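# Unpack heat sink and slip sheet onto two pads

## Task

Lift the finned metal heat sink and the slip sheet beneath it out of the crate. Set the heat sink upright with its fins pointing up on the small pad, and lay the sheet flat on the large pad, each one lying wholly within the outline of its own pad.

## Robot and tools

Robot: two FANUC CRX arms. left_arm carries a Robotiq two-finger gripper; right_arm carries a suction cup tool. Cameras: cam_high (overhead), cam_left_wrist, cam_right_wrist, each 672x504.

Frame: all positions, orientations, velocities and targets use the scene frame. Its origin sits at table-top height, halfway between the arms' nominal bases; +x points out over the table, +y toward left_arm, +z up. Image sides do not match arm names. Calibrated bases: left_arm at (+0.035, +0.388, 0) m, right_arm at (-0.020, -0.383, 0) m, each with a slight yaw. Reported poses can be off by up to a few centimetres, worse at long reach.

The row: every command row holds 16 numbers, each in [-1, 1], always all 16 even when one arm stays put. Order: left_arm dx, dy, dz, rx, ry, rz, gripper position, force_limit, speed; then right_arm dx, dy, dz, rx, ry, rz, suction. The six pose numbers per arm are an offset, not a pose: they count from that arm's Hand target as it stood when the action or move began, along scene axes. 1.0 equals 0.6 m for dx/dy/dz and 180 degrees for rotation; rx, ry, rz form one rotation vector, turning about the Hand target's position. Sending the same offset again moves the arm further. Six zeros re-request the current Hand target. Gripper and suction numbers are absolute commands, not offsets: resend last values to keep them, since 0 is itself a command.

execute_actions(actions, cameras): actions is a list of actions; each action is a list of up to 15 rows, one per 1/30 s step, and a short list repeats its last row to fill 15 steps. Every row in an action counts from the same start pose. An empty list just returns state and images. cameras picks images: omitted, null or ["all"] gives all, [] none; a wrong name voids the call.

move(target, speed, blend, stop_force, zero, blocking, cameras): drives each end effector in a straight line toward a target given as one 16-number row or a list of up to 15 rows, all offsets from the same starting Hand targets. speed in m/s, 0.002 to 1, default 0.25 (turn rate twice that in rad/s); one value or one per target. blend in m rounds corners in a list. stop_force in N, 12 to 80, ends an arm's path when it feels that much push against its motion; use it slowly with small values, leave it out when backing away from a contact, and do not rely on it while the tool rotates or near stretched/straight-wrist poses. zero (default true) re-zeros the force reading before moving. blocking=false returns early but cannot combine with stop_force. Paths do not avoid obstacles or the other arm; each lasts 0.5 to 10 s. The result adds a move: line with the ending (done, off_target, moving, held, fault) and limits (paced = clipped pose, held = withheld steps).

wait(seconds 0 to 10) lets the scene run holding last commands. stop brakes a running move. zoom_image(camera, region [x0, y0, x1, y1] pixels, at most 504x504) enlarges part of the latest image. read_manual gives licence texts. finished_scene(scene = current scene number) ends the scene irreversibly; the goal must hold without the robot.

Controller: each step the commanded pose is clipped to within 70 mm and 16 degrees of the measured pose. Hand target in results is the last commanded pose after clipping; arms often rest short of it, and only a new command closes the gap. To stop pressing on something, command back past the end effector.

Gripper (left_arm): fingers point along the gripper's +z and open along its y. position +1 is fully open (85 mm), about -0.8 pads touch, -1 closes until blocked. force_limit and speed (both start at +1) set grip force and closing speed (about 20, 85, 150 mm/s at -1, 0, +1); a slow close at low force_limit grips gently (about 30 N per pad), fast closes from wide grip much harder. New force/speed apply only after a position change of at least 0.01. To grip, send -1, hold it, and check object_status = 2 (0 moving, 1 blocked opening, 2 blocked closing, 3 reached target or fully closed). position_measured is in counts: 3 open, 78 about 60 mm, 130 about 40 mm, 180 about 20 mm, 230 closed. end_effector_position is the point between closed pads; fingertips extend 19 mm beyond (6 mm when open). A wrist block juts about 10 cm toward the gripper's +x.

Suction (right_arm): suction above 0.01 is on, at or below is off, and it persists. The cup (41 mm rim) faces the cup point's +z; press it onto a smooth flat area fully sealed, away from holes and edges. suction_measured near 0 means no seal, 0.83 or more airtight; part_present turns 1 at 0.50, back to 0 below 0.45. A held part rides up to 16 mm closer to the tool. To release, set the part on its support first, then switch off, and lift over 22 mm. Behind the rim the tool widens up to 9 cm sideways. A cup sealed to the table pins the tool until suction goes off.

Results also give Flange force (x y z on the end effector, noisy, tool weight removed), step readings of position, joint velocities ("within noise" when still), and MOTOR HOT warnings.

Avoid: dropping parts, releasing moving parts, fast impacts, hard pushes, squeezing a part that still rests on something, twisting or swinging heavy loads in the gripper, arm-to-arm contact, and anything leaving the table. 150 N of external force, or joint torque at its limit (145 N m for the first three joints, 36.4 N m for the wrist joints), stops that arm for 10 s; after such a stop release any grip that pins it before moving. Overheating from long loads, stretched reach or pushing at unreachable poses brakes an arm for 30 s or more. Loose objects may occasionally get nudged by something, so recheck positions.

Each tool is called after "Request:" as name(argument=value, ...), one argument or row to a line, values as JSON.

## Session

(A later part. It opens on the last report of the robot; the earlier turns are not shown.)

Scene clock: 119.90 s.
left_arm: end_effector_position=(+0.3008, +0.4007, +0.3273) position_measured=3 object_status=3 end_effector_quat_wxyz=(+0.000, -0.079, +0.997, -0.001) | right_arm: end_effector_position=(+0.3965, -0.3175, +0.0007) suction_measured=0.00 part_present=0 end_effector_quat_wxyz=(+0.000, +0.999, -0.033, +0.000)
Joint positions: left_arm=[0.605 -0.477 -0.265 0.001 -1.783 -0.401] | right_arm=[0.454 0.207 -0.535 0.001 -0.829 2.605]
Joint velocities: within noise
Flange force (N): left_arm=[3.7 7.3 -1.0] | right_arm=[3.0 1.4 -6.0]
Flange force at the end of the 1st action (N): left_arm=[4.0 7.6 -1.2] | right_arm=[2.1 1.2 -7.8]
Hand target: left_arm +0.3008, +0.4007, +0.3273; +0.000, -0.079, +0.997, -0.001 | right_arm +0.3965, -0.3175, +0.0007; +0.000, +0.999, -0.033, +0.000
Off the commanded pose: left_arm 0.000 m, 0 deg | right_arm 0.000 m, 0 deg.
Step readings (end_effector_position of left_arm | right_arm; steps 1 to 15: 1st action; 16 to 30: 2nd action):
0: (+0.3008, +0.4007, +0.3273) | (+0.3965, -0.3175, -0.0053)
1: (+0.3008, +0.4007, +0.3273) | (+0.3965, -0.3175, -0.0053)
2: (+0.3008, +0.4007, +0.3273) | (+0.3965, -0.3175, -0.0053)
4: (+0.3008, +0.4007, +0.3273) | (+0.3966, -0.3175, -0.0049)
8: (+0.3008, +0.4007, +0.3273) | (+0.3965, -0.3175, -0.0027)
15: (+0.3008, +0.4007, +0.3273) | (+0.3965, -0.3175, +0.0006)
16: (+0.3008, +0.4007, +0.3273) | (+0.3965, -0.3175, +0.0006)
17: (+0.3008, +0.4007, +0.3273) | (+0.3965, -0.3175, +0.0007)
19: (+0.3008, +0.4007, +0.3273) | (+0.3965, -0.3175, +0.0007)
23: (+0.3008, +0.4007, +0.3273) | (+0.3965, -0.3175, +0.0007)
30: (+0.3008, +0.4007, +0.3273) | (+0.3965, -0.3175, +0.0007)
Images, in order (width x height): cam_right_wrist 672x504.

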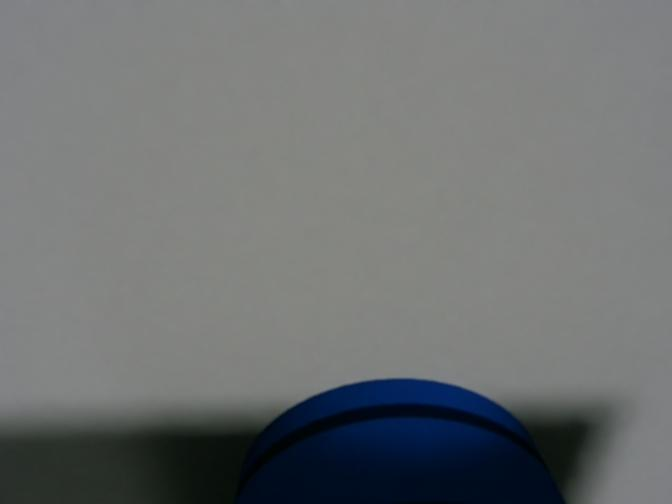

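Request:
move(
  target=[
    [0,0,0,0,0,0,1,-0.8,-0.7, 0,0,0.06,0,0,0,0],
    [0,0,0,0,0,0,1,-0.8,-0.7, 0,-0.15,0.5,0,0,0,0],
  ],
  speed=[0.06,0.25],
)

Scene clock: 124.40 s.
left_arm: end_effector_position=(+0.3008, +0.4007, +0.3273) position_measured=3 object_status=3 end_effector_quat_wxyz=(+0.000, -0.079, +0.997, -0.001) | right_arm: end_effector_position=(+0.3965, -0.4075, +0.3007) suction_measured=0.00 part_present=0 end_effector_quat_wxyz=(+0.000, +0.999, -0.033, +0.000)
Joint positions: left_arm=[0.605 -0.477 -0.265 0.001 -1.783 -0.401] | right_arm=[0.243 -0.082 -0.077 0.001 -1.575 2.817]
Joint velocities: within noise
Flange force (N): left_arm=[4.2 7.7 -1.1] | right_arm=[1.1 1.3 0.5]
Hand target: left_arm +0.3008, +0.4007, +0.3273; +0.000, -0.079, +0.997, -0.001 | right_arm +0.3965, -0.4075, +0.3007; +0.000, +0.999, -0.033, +0.000
Off the commanded pose: left_arm 0.000 m, 0 deg | right_arm 0.000 m, 0 deg.
move: done

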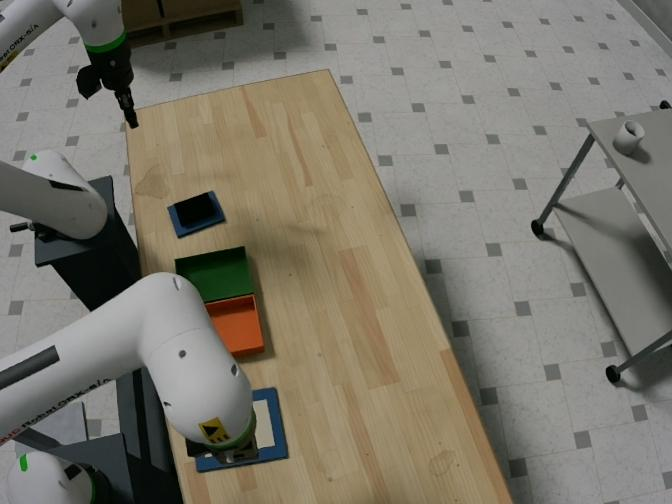

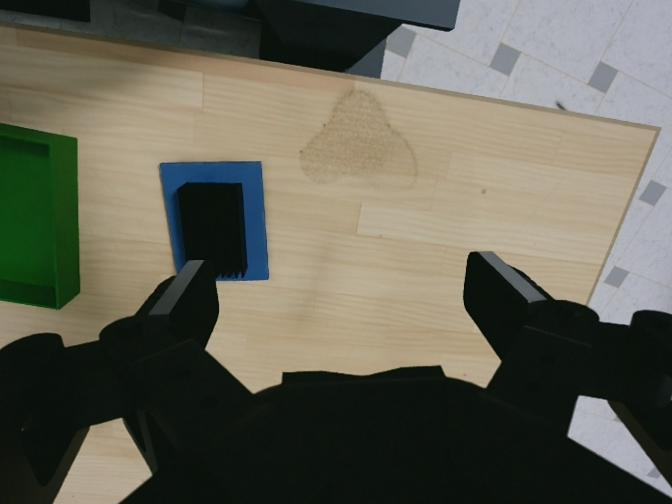

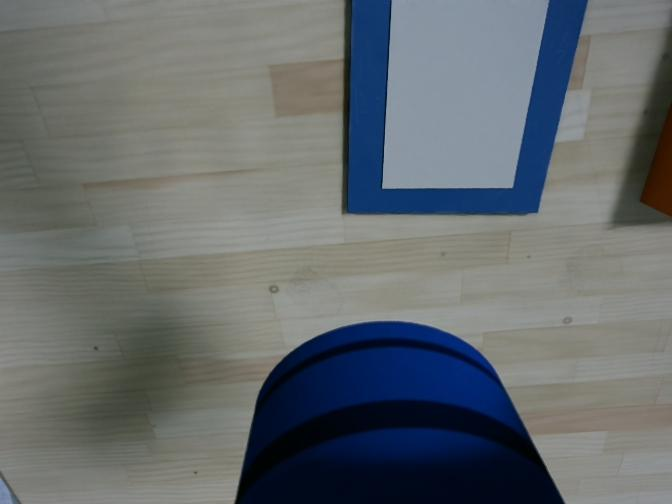

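Request:
finished_scene(
  scene=1,
)

The scene is finished: the task was done.


## Next scene

The same job, from a new start.

Request:
execute_actions(
  actions=[],
)

Scene clock: 0.00 s.
left_arm: end_effector_position=(+0.6061, -0.0159, +0.1137) position_measured=3 object_status=3 end_effector_quat_wxyz=(-0.111, +0.573, +0.677, +0.448) | right_arm: end_effector_position=(+0.4732, -0.7671, +0.2317) suction_measured=0.00 part_present=0 end_effector_quat_wxyz=(-0.007, -0.298, +0.950, +0.091)
Joint positions: left_arm=[-0.798 1.017 1.007 -0.921 -1.877 -0.71] | right_arm=[-0.525 0.593 0.621 -0.116 -1.741 1.105]
Joint velocities: within noise
Flange force (N): no reading
Hand target: left_arm +0.6061, -0.0159, +0.1137; -0.111, +0.573, +0.677, +0.448 | right_arm +0.4732, -0.7671, +0.2317; -0.007, -0.298, +0.950, +0.091

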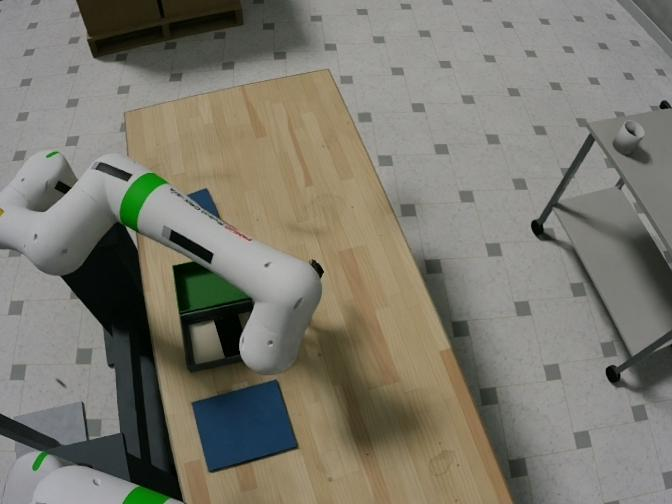

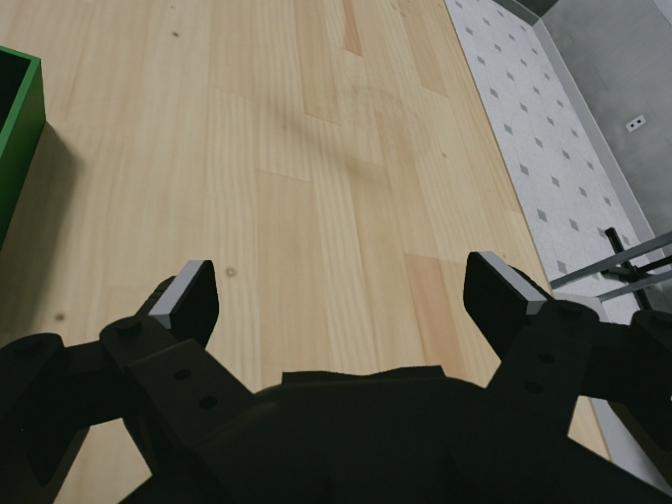

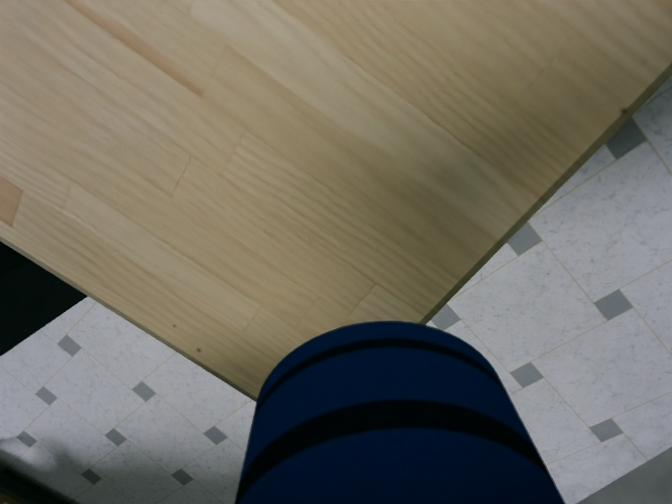

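Request:
move(
  target=[-0.645,0.0415,0.4855,-0.3744,-0.1431,0.3676,1,1,1,-0.0803,0.6785,0.1138,-0.059,-0.0045,-0.1933,0],
  speed=0.45,
)

Request:
zoom_image(
  camera="cam_left_wrist",
  region=[0, 60, 330, 300],
)

Request:
zoom_image(
  camera="cam_left_wrist",
  region=[320, 60, 650, 300],
)

Scene clock: 4.67 s.
left_arm: end_effector_position=(+0.2191, +0.0090, +0.4049) position_measured=3 object_status=3 end_effector_quat_wxyz=(+0.131, +0.000, +0.991, +0.000) | right_arm: end_effector_position=(+0.4250, -0.3600, +0.2999) suction_measured=0.00 part_present=0 end_effector_quat_wxyz=(+0.000, +0.000, +1.000, +0.000)
Joint positions: left_arm=[-0.929 -0.106 0.227 -0.22 -1.751 0.919] | right_arm=[0.331 -0.008 -0.008 -0.001 -1.571 -0.349]
Joint velocities: within noise
Flange force (N): left_arm=[-5.2 5.3 0.4] | right_arm=[-2.1 -2.1 0.4]
Hand target: left_arm +0.2191, +0.0090, +0.4050; +0.130, +0.000, +0.991, +0.000 | right_arm +0.4251, -0.3600, +0.2999; +0.000, +0.000, +1.000, +0.000
Off the commanded pose: left_arm 0.000 m, 0 deg | right_arm 0.000 m, 0 deg.
move: done

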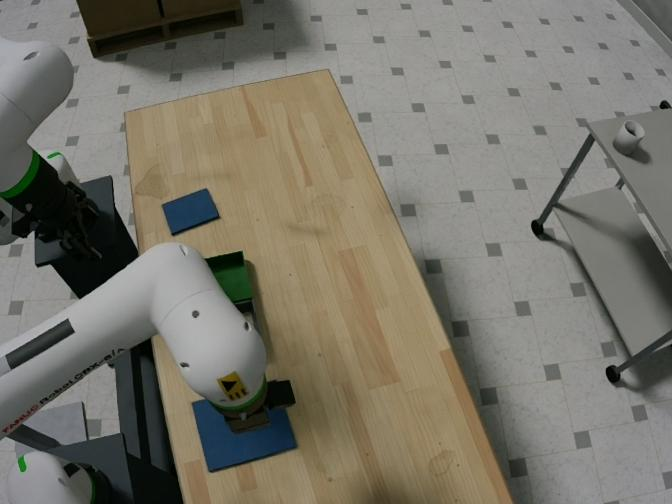

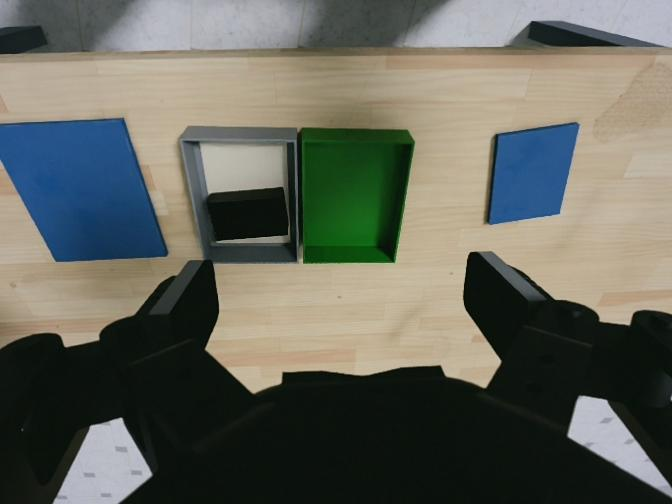

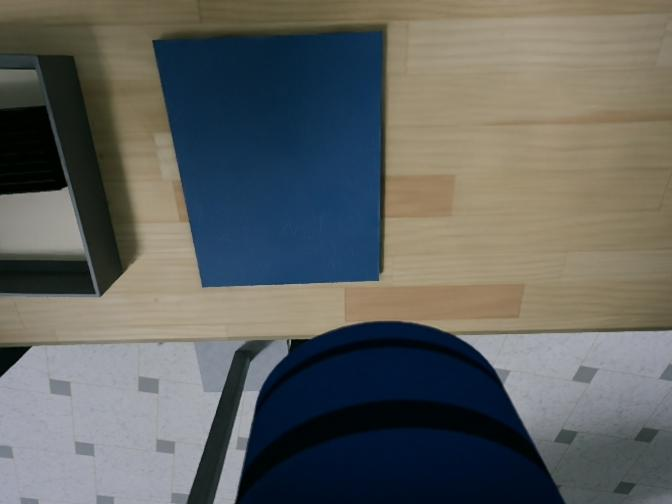

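Scaled by 1.527 from the camera's 672x504 image, which has a finer 960x720 frame.

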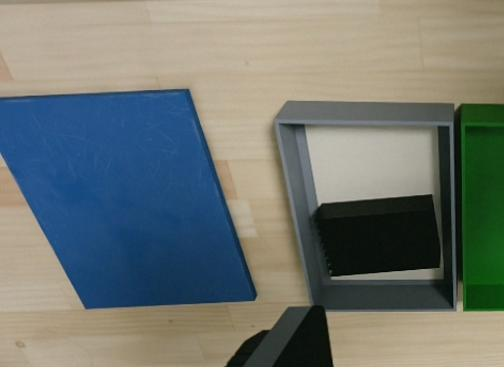

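Scaled by 1.527 from the camera's 672x504 image, which has a finer 960x720 frame.

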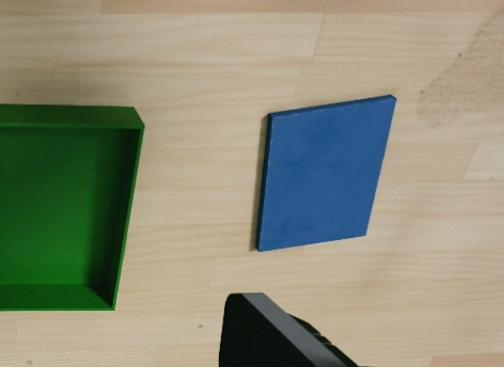

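Request:
move(
  target=[0.3418,-0.171,-0.425,0.0609,0.0679,-0.4628,1,1,1,-0.108,-0.2,0,0,0,0,0],
  speed=0.4,
  cameras=["cam_left_wrist"],
)

Request:
zoom_image(
  camera="cam_left_wrist",
  region=[180, 60, 500, 330],
)

Scene clock: 8.97 s.
left_arm: end_effector_position=(+0.4242, -0.0936, +0.1500) position_measured=3 object_status=3 end_effector_quat_wxyz=(+0.000, +0.668, +0.744, +0.000) | right_arm: end_effector_position=(+0.3603, -0.4800, +0.3000) suction_measured=0.00 part_present=0 end_effector_quat_wxyz=(+0.000, +0.000, +1.000, +0.000)
Joint positions: left_arm=[-0.633 0.468 0.26 0 -1.363 -0.784] | right_arm=[0.072 -0.146 -0.136 0 -1.581 -0.089]
Joint velocities: within noise
Flange force (N): left_arm=[4.9 0.2 -2.5] | right_arm=[-0.8 -1.6 0.7]
Hand target: left_arm +0.4242, -0.0936, +0.1500; +0.000, +0.668, +0.744, +0.000 | right_arm +0.3603, -0.4800, +0.2999; +0.000, +0.000, +1.000, +0.000
Off the commanded pose: left_arm 0.000 m, 0 deg | right_arm 0.000 m, 0 deg.
move: done
Images, in order (width x height): cam_left_wrist 672x504.

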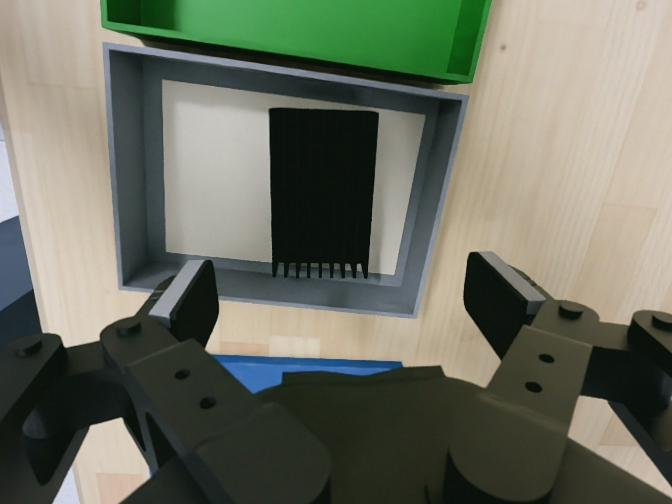

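Scaled by 1.575 from the camera's 672x504 image, which has a finer 960x720 frame.

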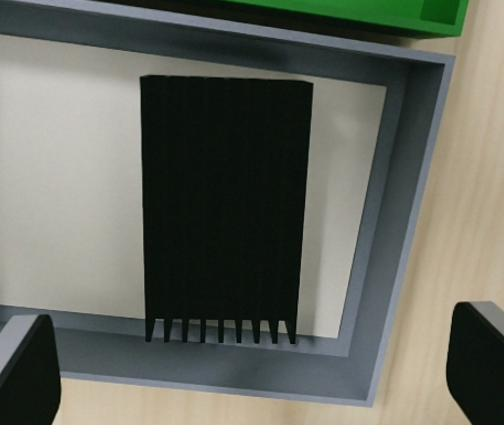

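Request:
move(
  target=[
    [-0.0078,-0.0008,-0.1333,0,0,0,0.75,-0.8,0,0,0,0,0,0,0,0],
    [-0.0078,-0.0008,-0.2033,0,0,0,0.75,-0.8,0,0,0,0,0,0,0,0],
  ],
  speed=[0.2,0.07],
  cameras=["cam_left_wrist"],
)

Scene clock: 12.53 s.
left_arm: end_effector_position=(+0.4195, -0.0941, +0.0280) position_measured=35 object_status=3 end_effector_quat_wxyz=(+0.000, +0.668, +0.744, +0.000) | right_arm: end_effector_position=(+0.3603, -0.4800, +0.2999) suction_measured=0.00 part_present=0 end_effector_quat_wxyz=(+0.000, +0.000, +1.000, +0.000)
Joint positions: left_arm=[-0.639 0.561 0.099 0 -1.109 -0.779] | right_arm=[0.072 -0.146 -0.136 -0.001 -1.581 -0.089]
Joint velocities: within noise
Flange force (N): left_arm=[5.6 0.2 -3.7] | right_arm=[-0.3 -1.9 0.8]
Hand target: left_arm +0.4195, -0.0941, +0.0280; +0.000, +0.668, +0.744, +0.000 | right_arm +0.3603, -0.4800, +0.2999; +0.000, +0.000, +1.000, +0.000
Off the commanded pose: left_arm 0.000 m, 0 deg | right_arm 0.000 m, 0 deg.
move: done
Images, in order (width x height): cam_left_wrist 672x504.

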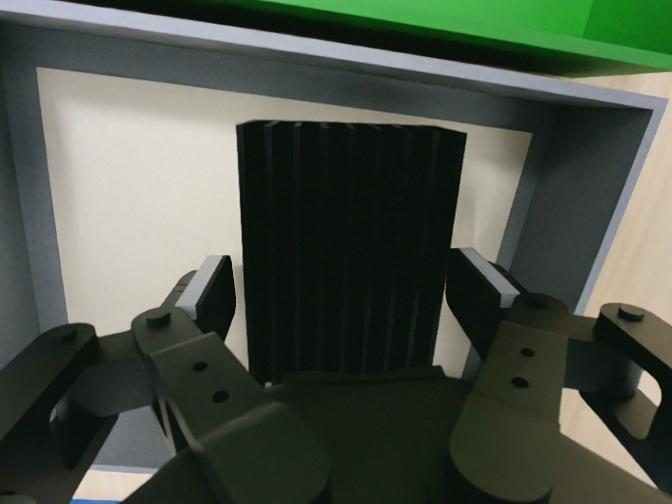

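Request:
execute_actions(
  actions=[
    [[0,0,0,0,0,0,-1,-0.8,-1,0,0,0,0,0,0,0]],
    [[0,0,0,0,0,0,-1,-0.8,-1,0,0,0,0,0,0,0]],
  ],
  cameras=["cam_left_wrist"],
)

Scene clock: 14.07 s.
left_arm: end_effector_position=(+0.4195, -0.0941, +0.0280) position_measured=76 object_status=2 end_effector_quat_wxyz=(+0.000, +0.668, +0.744, +0.000) | right_arm: end_effector_position=(+0.3603, -0.4800, +0.2999) suction_measured=0.00 part_present=0 end_effector_quat_wxyz=(+0.000, +0.000, +1.000, +0.000)
Joint positions: left_arm=[-0.639 0.561 0.099 0 -1.109 -0.779] | right_arm=[0.072 -0.146 -0.136 -0.001 -1.581 -0.089]
Joint velocities: within noise
Flange force (N): left_arm=[6.9 0.3 -12.4] | right_arm=[-1.1 -1.7 1.2]
Flange force at the end of the 1st action (N): left_arm=[5.6 -0.1 -3.6] | right_arm=[-1.1 -1.9 0.7]
Hand target: left_arm +0.4195, -0.0941, +0.0280; +0.000, +0.668, +0.744, +0.000 | right_arm +0.3603, -0.4800, +0.2999; +0.000, +0.000, +1.000, +0.000
Off the commanded pose: left_arm 0.000 m, 0 deg | right_arm 0.000 m, 0 deg.
Step readings (end_effector_position of left_arm | right_arm; steps 1 to 15: 1st action; 16 to 30: 2nd action):
0: (+0.4195, -0.0941, +0.0280) | (+0.3603, -0.4800, +0.2999)
1: (+0.4195, -0.0941, +0.0280) | (+0.3603, -0.4800, +0.2999)
2: (+0.4195, -0.0941, +0.0280) | (+0.3603, -0.4800, +0.2999)
4: (+0.4195, -0.0941, +0.0280) | (+0.3603, -0.4800, +0.2999)
8: (+0.4195, -0.0941, +0.0280) | (+0.3603, -0.4800, +0.2999)
15: (+0.4195, -0.0941, +0.0280) | (+0.3603, -0.4800, +0.2999)
16: (+0.4195, -0.0941, +0.0280) | (+0.3603, -0.4800, +0.2999)
17: (+0.4195, -0.0941, +0.0280) | (+0.3603, -0.4800, +0.2999)
19: (+0.4195, -0.0941, +0.0280) | (+0.3603, -0.4800, +0.2999)
23: (+0.4195, -0.0941, +0.0280) | (+0.3603, -0.4800, +0.2999)
30: (+0.4195, -0.0941, +0.0280) | (+0.3603, -0.4800, +0.2999)
Images, in order (width x height): cam_left_wrist 672x504.

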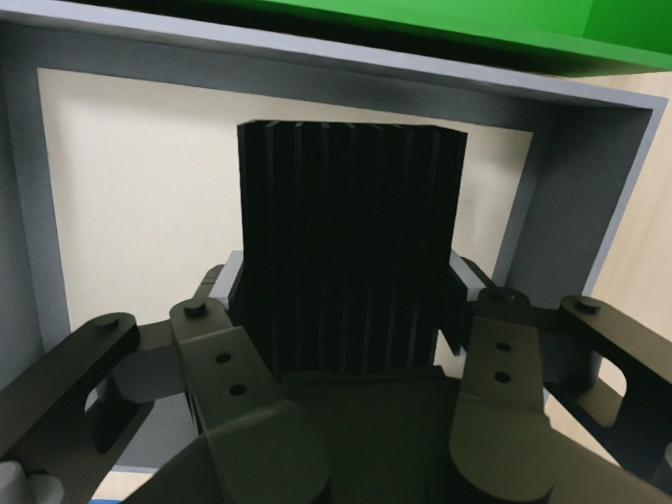

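Request:
move(
  target=[
    [0,0,0.05,0,0,0,-1,-0.8,-1,0,0,0,0,0,0,0],
    [0,0,0.27,0,0,0,-1,-0.8,-1,0,0,0,0,0,0,0],
    [-0.0805,0.6458,0.27,0,0,0.521,-1,-0.8,-1,0.0667,0.383,0,0,0,0,0],
    [-0.0805,0.6458,0.095,0,0,0.521,-1,-0.8,-1,0.1,0.633,0,0,0,0,0],
  ],
  speed=[0.06,0.25,0.35,0.15],
  blend=[0.01,0.03,0.02,0],
)

Request:
zoom_image(
  camera="cam_left_wrist",
  region=[150, 40, 550, 300],
)

Scene clock: 19.73 s.
left_arm: end_effector_position=(+0.3712, +0.2934, +0.0850) position_measured=76 object_status=2 end_effector_quat_wxyz=(+0.000, -0.086, +0.996, +0.000) | right_arm: end_effector_position=(+0.4203, -0.1002, +0.2999) suction_measured=0.00 part_present=0 end_effector_quat_wxyz=(+0.000, +0.000, +1.000, +0.000)
Joint positions: left_arm=[0.153 -0.146 -0.612 0 -1.105 0.066] | right_arm=[0.805 0.19 0.207 -0.001 -1.588 -0.823]
Joint velocities: within noise
Flange force (N): left_arm=[2.0 6.2 -0.5] | right_arm=[-4.2 1.1 -0.4]
Hand target: left_arm +0.3712, +0.2934, +0.0850; +0.000, -0.086, +0.996, +0.000 | right_arm +0.4203, -0.1002, +0.2999; +0.000, +0.000, +1.000, +0.000
Off the commanded pose: left_arm 0.000 m, 0 deg | right_arm 0.000 m, 0 deg.
move: done

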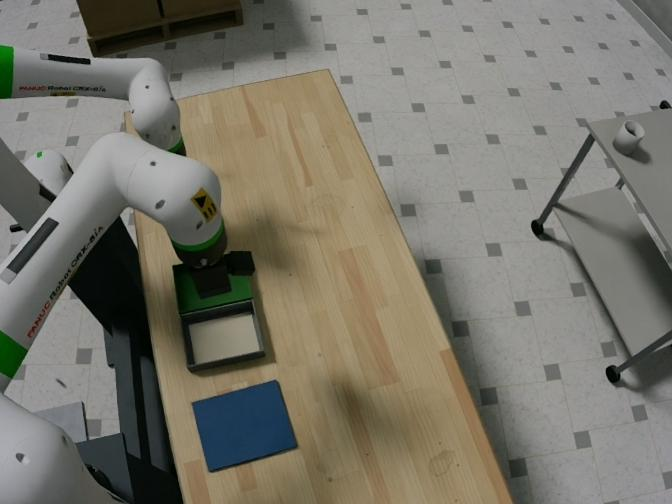

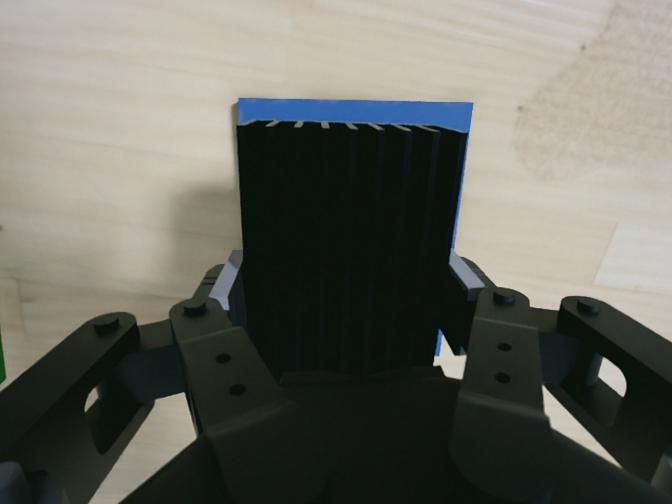

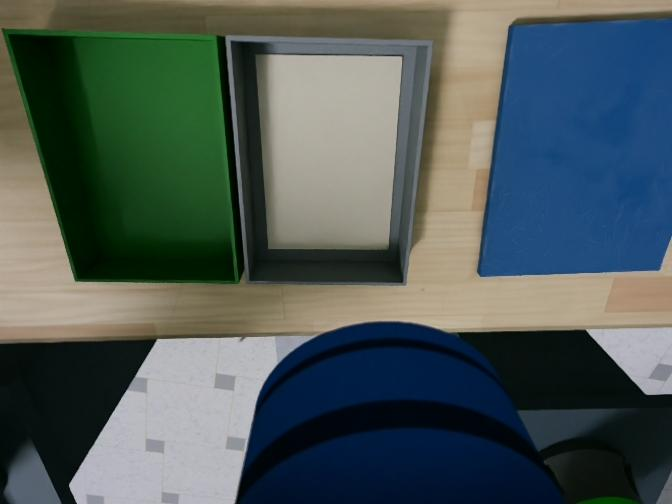

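Scaled by 1.260 from the camera's 672x504 image, which has a finer 960x720 frame.

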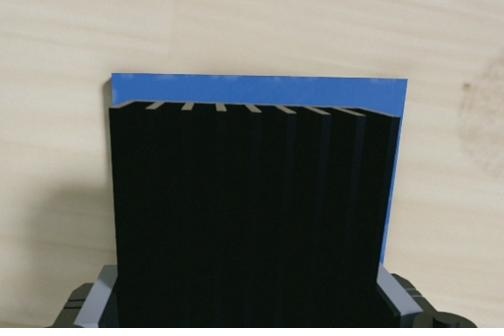

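Request:
move(
  target=[
    [0.0147,0.0177,-0.0783,0,0,-0.004,-1,-0.8,-1,-0.0847,0.0163,-0.4632,0,0,0,1],
    [0.0147,0.0177,-0.1083,0,0,-0.004,-1,-0.8,-1,-0.0847,0.0163,-0.5015,0,0,0,1],
  ],
  speed=[0.15,0.01],
  stop_force=12,
)

Scene clock: 26.93 s.
left_arm: end_effector_position=(+0.3800, +0.3041, +0.0313) position_measured=76 object_status=2 end_effector_quat_wxyz=(+0.000, -0.080, +0.997, +0.000) | right_arm: end_effector_position=(+0.3694, -0.0904, -0.0010) suction_measured=0.91 part_present=1 end_effector_quat_wxyz=(+0.000, +0.000, +1.000, +0.000)
Joint positions: left_arm=[0.182 -0.045 -0.668 0 -0.948 0.025] | right_arm=[0.897 0.349 -0.348 -0.001 -0.873 -0.915]
Joint velocities: within noise
Flange force (N): left_arm=[3.4 7.3 -9.2] | right_arm=[-3.7 1.1 2.8]
Hand target: left_arm +0.3801, +0.3041, +0.0313; +0.000, -0.080, +0.997, +0.000 (not the last commanded pose) | right_arm +0.3694, -0.0904, -0.0010; +0.000, +0.000, +1.000, +0.000
Off the commanded pose: left_arm 0.011 m, 0 deg | right_arm 0.000 m, 0 deg.
move: contact (left_arm)

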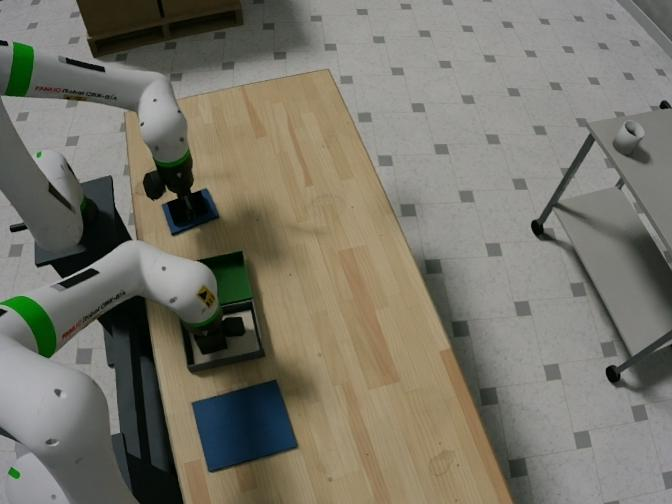

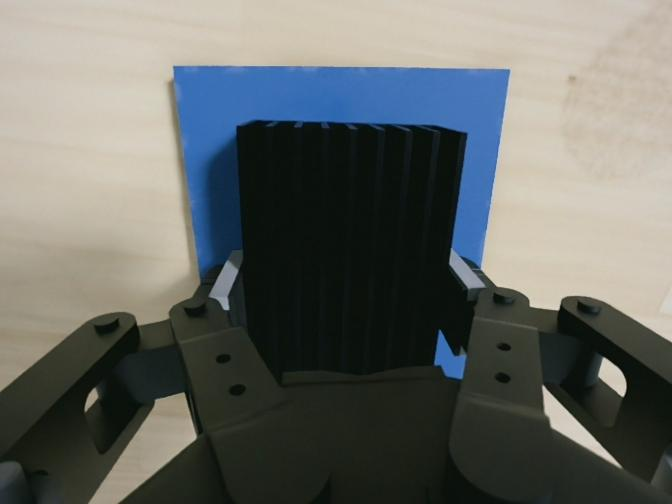

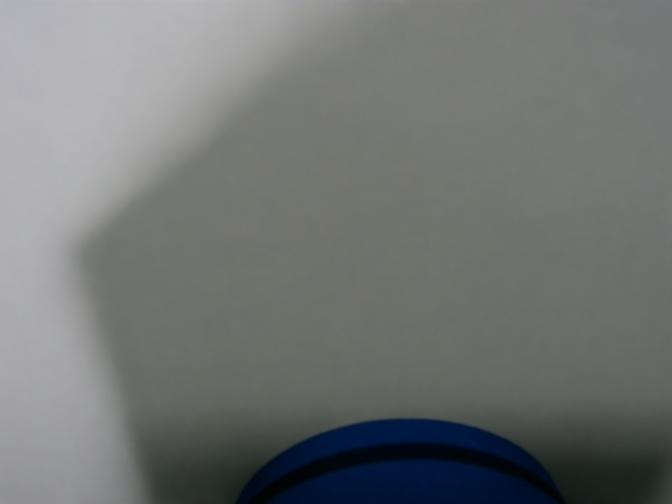

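Request:
execute_actions(
  actions=[
    [[0,0,0,0,0,0,0.75,-0.8,-0.7,0,0,0.001,0,0,0,1],[0,0,0,0,0,0,0.75,-0.8,-0.7,0,0,0.002,0,0,0,1],[0,0,0,0,0,0,0.75,-0.8,-0.7,0,0,0.004,0,0,0,1],[0,0,0,0,0,0,0.75,-0.8,-0.7,0,0,0.006,0,0,0,1],[0,0,0,0,0,0,0.75,-0.8,-0.7,0,0,0.008,0,0,0,1],[0,0,0,0,0,0,0.75,-0.8,-0.7,0,0,0.01,0,0,0,1],[0,0,0,0,0,0,0.75,-0.8,-0.7,0,0,0.012,0,0,0,1],[0,0,0,0,0,0,0.75,-0.8,-0.7,0,0,0.014,0,0,0,1],[0,0,0,0,0,0,0.75,-0.8,-0.7,0,0,0.016,0,0,0,1],[0,0,0,0,0,0,0.75,-0.8,-0.7,0,0,0.018,0,0,0,1],[0,0,0,0,0,0,0.75,-0.8,-0.7,0,0,0.02,0,0,0,1],[0,0,0,0,0,0,0.75,-0.8,-0.7,0,0,0.022,0,0,0,1],[0,0,0,0,0,0,0.75,-0.8,-0.7,0,0,0.024,0,0,0,1],[0,0,0,0,0,0,0.75,-0.8,-0.7,0,0,0.025,0,0,0,1]],
  ],
  cameras=["cam_left_wrist"],
)

Scene clock: 29.33 s.
left_arm: end_effector_position=(+0.3800, +0.3041, +0.0313) position_measured=35 object_status=3 end_effector_quat_wxyz=(+0.000, -0.080, +0.997, +0.000) | right_arm: end_effector_position=(+0.3694, -0.0904, +0.0140) suction_measured=0.91 part_present=1 end_effector_quat_wxyz=(+0.000, +0.000, +1.000, +0.000)
Joint positions: left_arm=[0.182 -0.045 -0.668 0 -0.948 0.025] | right_arm=[0.897 0.325 -0.337 -0.001 -0.908 -0.915]
Joint velocities: within noise
Flange force (N): left_arm=[1.4 6.8 -3.5] | right_arm=[-3.3 0.6 2.5]
Hand target: left_arm +0.3801, +0.3041, +0.0313; +0.000, -0.080, +0.997, +0.000 | right_arm +0.3694, -0.0904, +0.0140; +0.000, +0.000, +1.000, +0.000
Off the commanded pose: left_arm 0.000 m, 0 deg | right_arm 0.000 m, 0 deg.
Step readings (end_effector_position of left_arm | right_arm):
0: (+0.3800, +0.3041, +0.0313) | (+0.3694, -0.0904, -0.0010)
1: (+0.3800, +0.3041, +0.0313) | (+0.3694, -0.0904, -0.0010)
2: (+0.3800, +0.3041, +0.0313) | (+0.3694, -0.0904, -0.0009)
4: (+0.3800, +0.3041, +0.0313) | (+0.3694, -0.0904, -0.0002)
8: (+0.3800, +0.3041, +0.0313) | (+0.3694, -0.0904, +0.0041)
15: (+0.3800, +0.3041, +0.0313) | (+0.3694, -0.0904, +0.0123)
Images, in order (width x height): cam_left_wrist 672x504.

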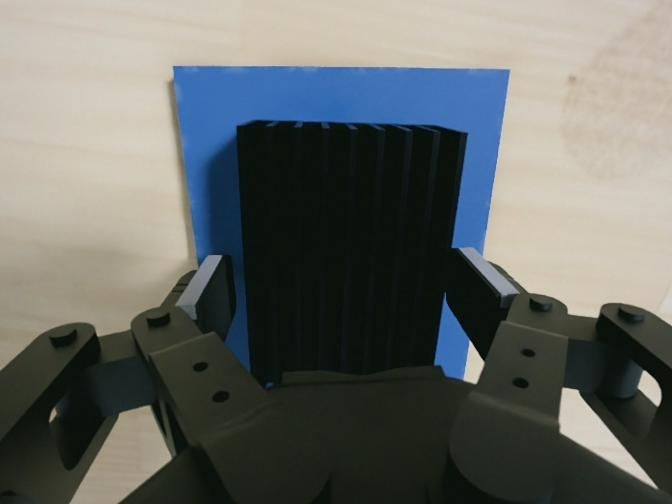

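Request:
move(
  target=[
    [0,0,0.06,0,0,0,0.75,-0.8,-0.7,0,0,0.06,0,0,0,1],
    [-0.02,0.03,0.3,0,0,0,0.75,-0.8,-0.7,0,0,0.24,0,0,0,1],
    [-0.13,0.16,0.45,0,0,0,0.75,-0.8,-0.7,-0.0103,-0.3682,0.2,0,0,0.0156,1],
    [-0.13,0.16,0.45,0,0,0,0.75,-0.8,-0.7,-0.0103,-0.3682,-0.0033,0,0,0.0156,1],
  ],
  speed=[0.12,0.25,0.3,0.2],
  blend=[0.005,0.03,0.03,0],
)

Request:
zoom_image(
  camera="cam_high",
  region=[160, 360, 320, 490],
)

Scene clock: 32.37 s.
left_arm: end_effector_position=(+0.3021, +0.4001, +0.3013) position_measured=35 object_status=3 end_effector_quat_wxyz=(+0.000, -0.080, +0.997, +0.000) | right_arm: end_effector_position=(+0.3632, -0.3113, +0.0121) suction_measured=0.91 part_present=1 end_effector_quat_wxyz=(+0.000, -0.024, +1.000, +0.000)
Joint positions: left_arm=[0.598 -0.485 -0.331 0 -1.725 -0.391] | right_arm=[0.508 0.113 -0.612 -0.001 -0.846 -0.476]
Joint velocities: within noise
Flange force (N): left_arm=[3.5 7.7 -1.4] | right_arm=[-2.0 -1.2 1.4]
Hand target: left_arm +0.3021, +0.4001, +0.3013; +0.000, -0.080, +0.997, +0.000 | right_arm +0.3633, -0.3113, +0.0121; +0.000, -0.024, +1.000, +0.000
Off the commanded pose: left_arm 0.000 m, 0 deg | right_arm 0.000 m, 0 deg.
move: done

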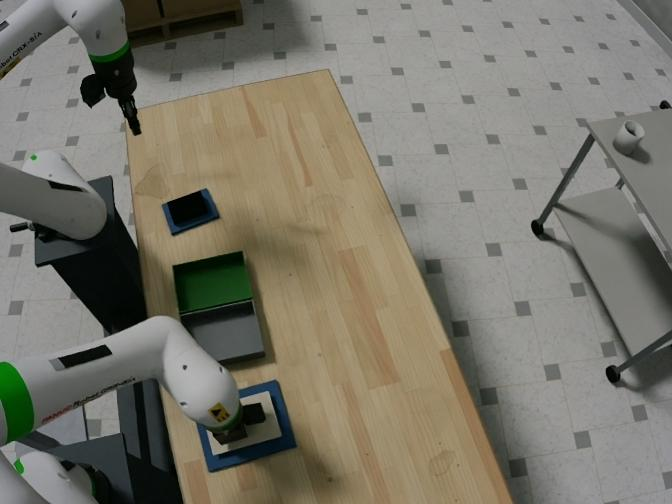

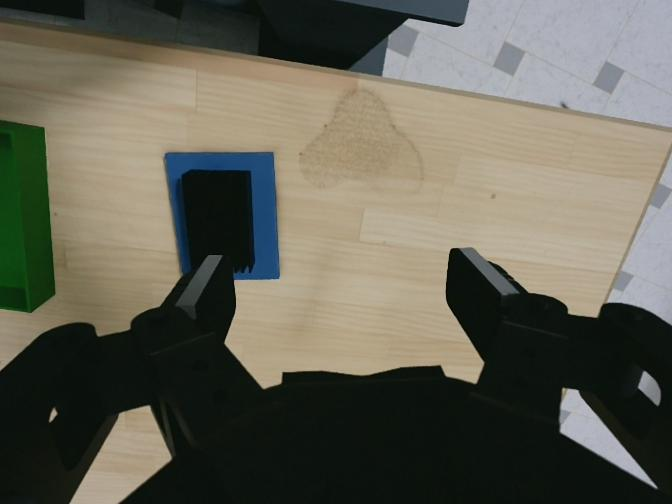

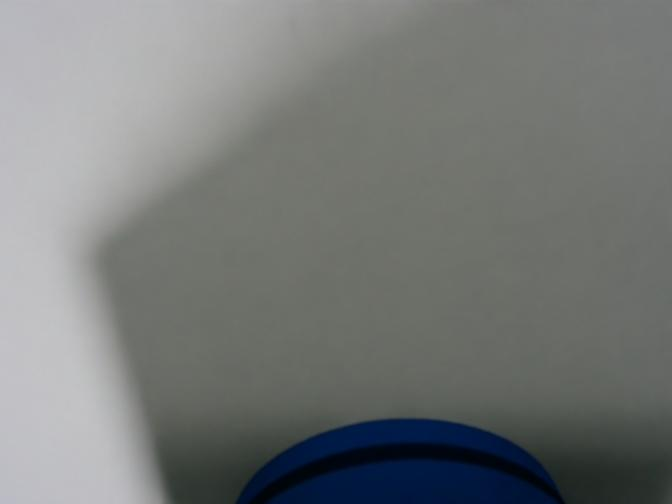

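Scaled by 3.150 from the camera's 672x504 image, which has a finer 960x720 frame.

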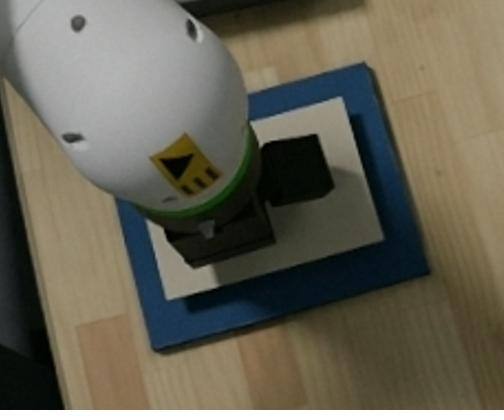

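Request:
move(
  target=[
    [0,0,0,0,0,0,0.75,-0.8,-0.7,0,0,-0.0225,0,0,0,1],
    [0,0,0,0,0,0,0.75,-0.8,-0.7,0,0,-0.05,0,0,0,1],
  ],
  speed=[0.05,0.007],
  stop_force=12,
  cameras=[],
)

Request:
execute_actions(
  actions=[
    [[0,0,0,0,0,0,0.75,-0.8,-0.7,0,0,0,0,0,0,0],[0,0,0,0,0,0,0.75,-0.8,-0.7,0,0,0.001,0,0,0,0],[0,0,0,0,0,0,0.75,-0.8,-0.7,0,0,0.002,0,0,0,0],[0,0,0,0,0,0,0.75,-0.8,-0.7,0,0,0.003,0,0,0,0],[0,0,0,0,0,0,0.75,-0.8,-0.7,0,0,0.004,0,0,0,0],[0,0,0,0,0,0,0.75,-0.8,-0.7,0,0,0.005,0,0,0,0],[0,0,0,0,0,0,0.75,-0.8,-0.7,0,0,0.006,0,0,0,0],[0,0,0,0,0,0,0.75,-0.8,-0.7,0,0,0.007,0,0,0,0],[0,0,0,0,0,0,0.75,-0.8,-0.7,0,0,0.008,0,0,0,0],[0,0,0,0,0,0,0.75,-0.8,-0.7,0,0,0.009,0,0,0,0],[0,0,0,0,0,0,0.75,-0.8,-0.7,0,0,0.01,0,0,0,0]],
  ],
  cameras=["cam_right_wrist"],
)

Scene clock: 34.33 s.
left_arm: end_effector_position=(+0.3021, +0.4001, +0.3013) position_measured=35 object_status=3 end_effector_quat_wxyz=(+0.000, -0.080, +0.997, +0.000) | right_arm: end_effector_position=(+0.3633, -0.3113, -0.0057) suction_measured=0.91 part_present=1 end_effector_quat_wxyz=(+0.000, -0.024, +1.000, +0.000)
Joint positions: left_arm=[0.598 -0.485 -0.331 0 -1.725 -0.391] | right_arm=[0.508 0.149 -0.626 -0.001 -0.795 -0.476]
Joint velocities: within noise
Flange force (N): left_arm=[3.9 7.6 -0.9] | right_arm=[1.7 -1.3 -18.4]
Hand target: left_arm +0.3021, +0.4001, +0.3013; +0.000, -0.080, +0.997, +0.000 | right_arm +0.3633, -0.3113, -0.0057; +0.000, -0.024, +1.000, +0.000 (not the last commanded pose)
Off the commanded pose: left_arm 0.000 m, 0 deg | right_arm 0.012 m, 0 deg.
move: contact (right_arm); path passed 1 of 2 targets
No camera images: "cameras" was empty.

Scene clock: 35.03 s.
left_arm: end_effector_position=(+0.3021, +0.4001, +0.3013) position_measured=35 object_status=3 end_effector_quat_wxyz=(+0.000, -0.080, +0.997, +0.000) | right_arm: end_effector_position=(+0.3633, -0.3113, +0.0003) suction_measured=0.00 part_present=0 end_effector_quat_wxyz=(+0.000, -0.024, +1.000, +0.000)
Joint positions: left_arm=[0.598 -0.485 -0.331 0 -1.725 -0.391] | right_arm=[0.508 0.137 -0.622 -0.001 -0.812 -0.476]
Joint velocities: within noise
Flange force (N): left_arm=[4.0 7.7 -1.1] | right_arm=[-1.5 -1.4 -7.0]
Hand target: left_arm +0.3021, +0.4001, +0.3013; +0.000, -0.080, +0.997, +0.000 | right_arm +0.3633, -0.3113, +0.0003; +0.000, -0.024, +1.000, +0.000
Off the commanded pose: left_arm 0.000 m, 0 deg | right_arm 0.000 m, 0 deg.
Step readings (end_effector_position of left_arm | right_arm):
0: (+0.3021, +0.4001, +0.3013) | (+0.3633, -0.3113, -0.0057)
1: (+0.3021, +0.4001, +0.3013) | (+0.3633, -0.3113, -0.0057)
2: (+0.3021, +0.4001, +0.3013) | (+0.3633, -0.3113, -0.0057)
4: (+0.3021, +0.4001, +0.3013) | (+0.3634, -0.3112, -0.0052)
8: (+0.3021, +0.4001, +0.3013) | (+0.3633, -0.3113, -0.0032)
15: (+0.3021, +0.4001, +0.3013) | (+0.3633, -0.3113, +0.0001)
Images, in order (width x height): cam_right_wrist 672x504.

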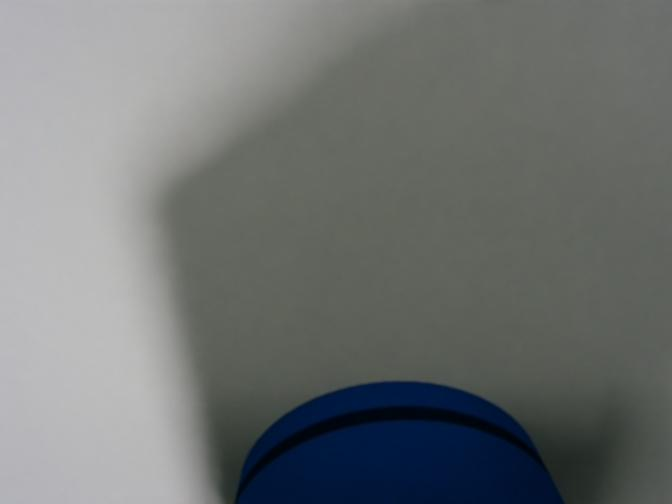

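Released cleanly. Now I'll raise the tool and verify.

Request:
move(
  target=[
    [0,0,0,0,0,0,0.75,-0.8,-0.7,0,0,0.05,0,0,0,0],
    [0,0,0,0,0,0,0.75,-0.8,-0.7,-0.02,-0.1,0.4,0,0,0,0],
  ],
  speed=[0.08,0.3],
  blend=[0.005,0],
)

Request:
zoom_image(
  camera="cam_high",
  region=[130, 160, 320, 490],
)

Request:
zoom_image(
  camera="cam_left_wrist",
  region=[120, 120, 320, 300],
)

Scene clock: 37.17 s.
left_arm: end_effector_position=(+0.3021, +0.4001, +0.3013) position_measured=35 object_status=3 end_effector_quat_wxyz=(+0.000, -0.080, +0.997, +0.000) | right_arm: end_effector_position=(+0.3513, -0.3713, +0.2403) suction_measured=0.00 part_present=0 end_effector_quat_wxyz=(+0.000, -0.024, +1.000, +0.000)
Joint positions: left_arm=[0.598 -0.485 -0.331 0 -1.725 -0.391] | right_arm=[0.373 -0.193 -0.314 -0.001 -1.45 -0.341]
Joint velocities: within noise
Flange force (N): left_arm=[3.2 7.0 -1.6] | right_arm=[-0.2 -1.3 0.5]
Hand target: left_arm +0.3021, +0.4001, +0.3013; +0.000, -0.080, +0.997, +0.000 | right_arm +0.3513, -0.3713, +0.2403; +0.000, -0.024, +1.000, +0.000
Off the commanded pose: left_arm 0.000 m, 0 deg | right_arm 0.000 m, 0 deg.
move: done

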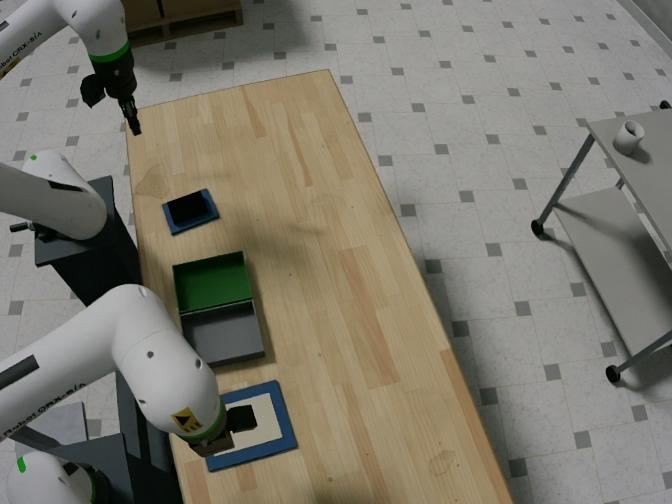

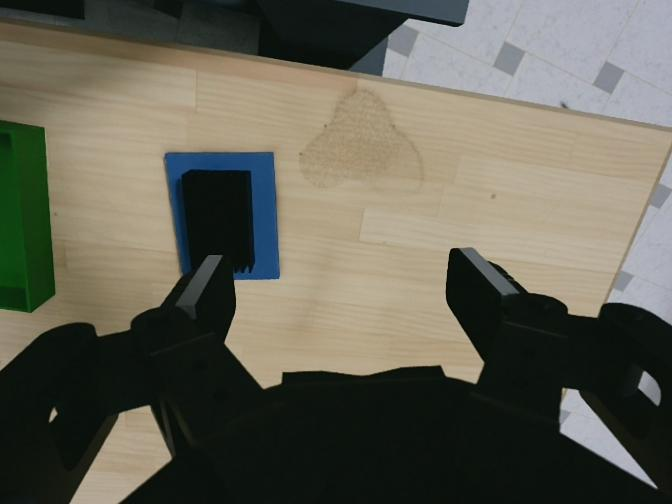

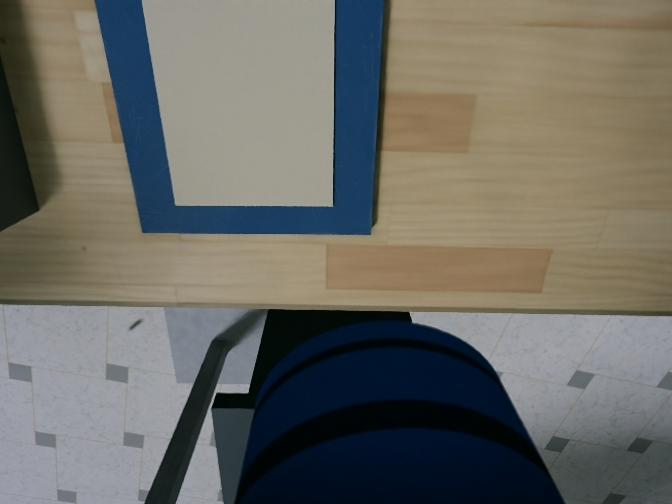

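Scaled by 1.527 from the camera's 672x504 image, which has a finer 960x720 frame.

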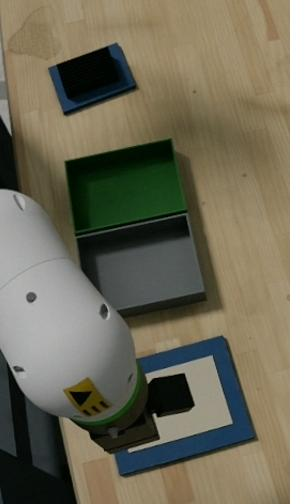

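Scaled by 2.520 from the camera's 672x504 image, which has a finer 960x720 frame.

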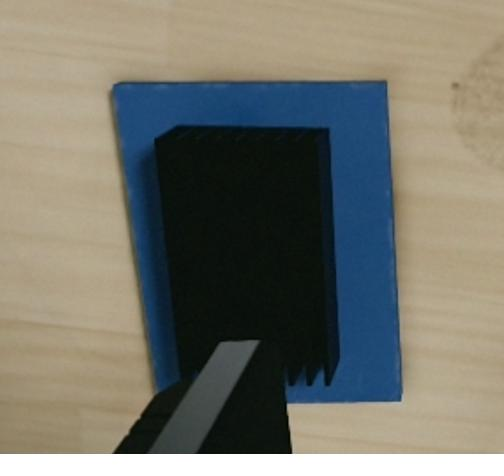

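Request:
finished_scene(
  scene=2,
)

The scene is finished: the task was done.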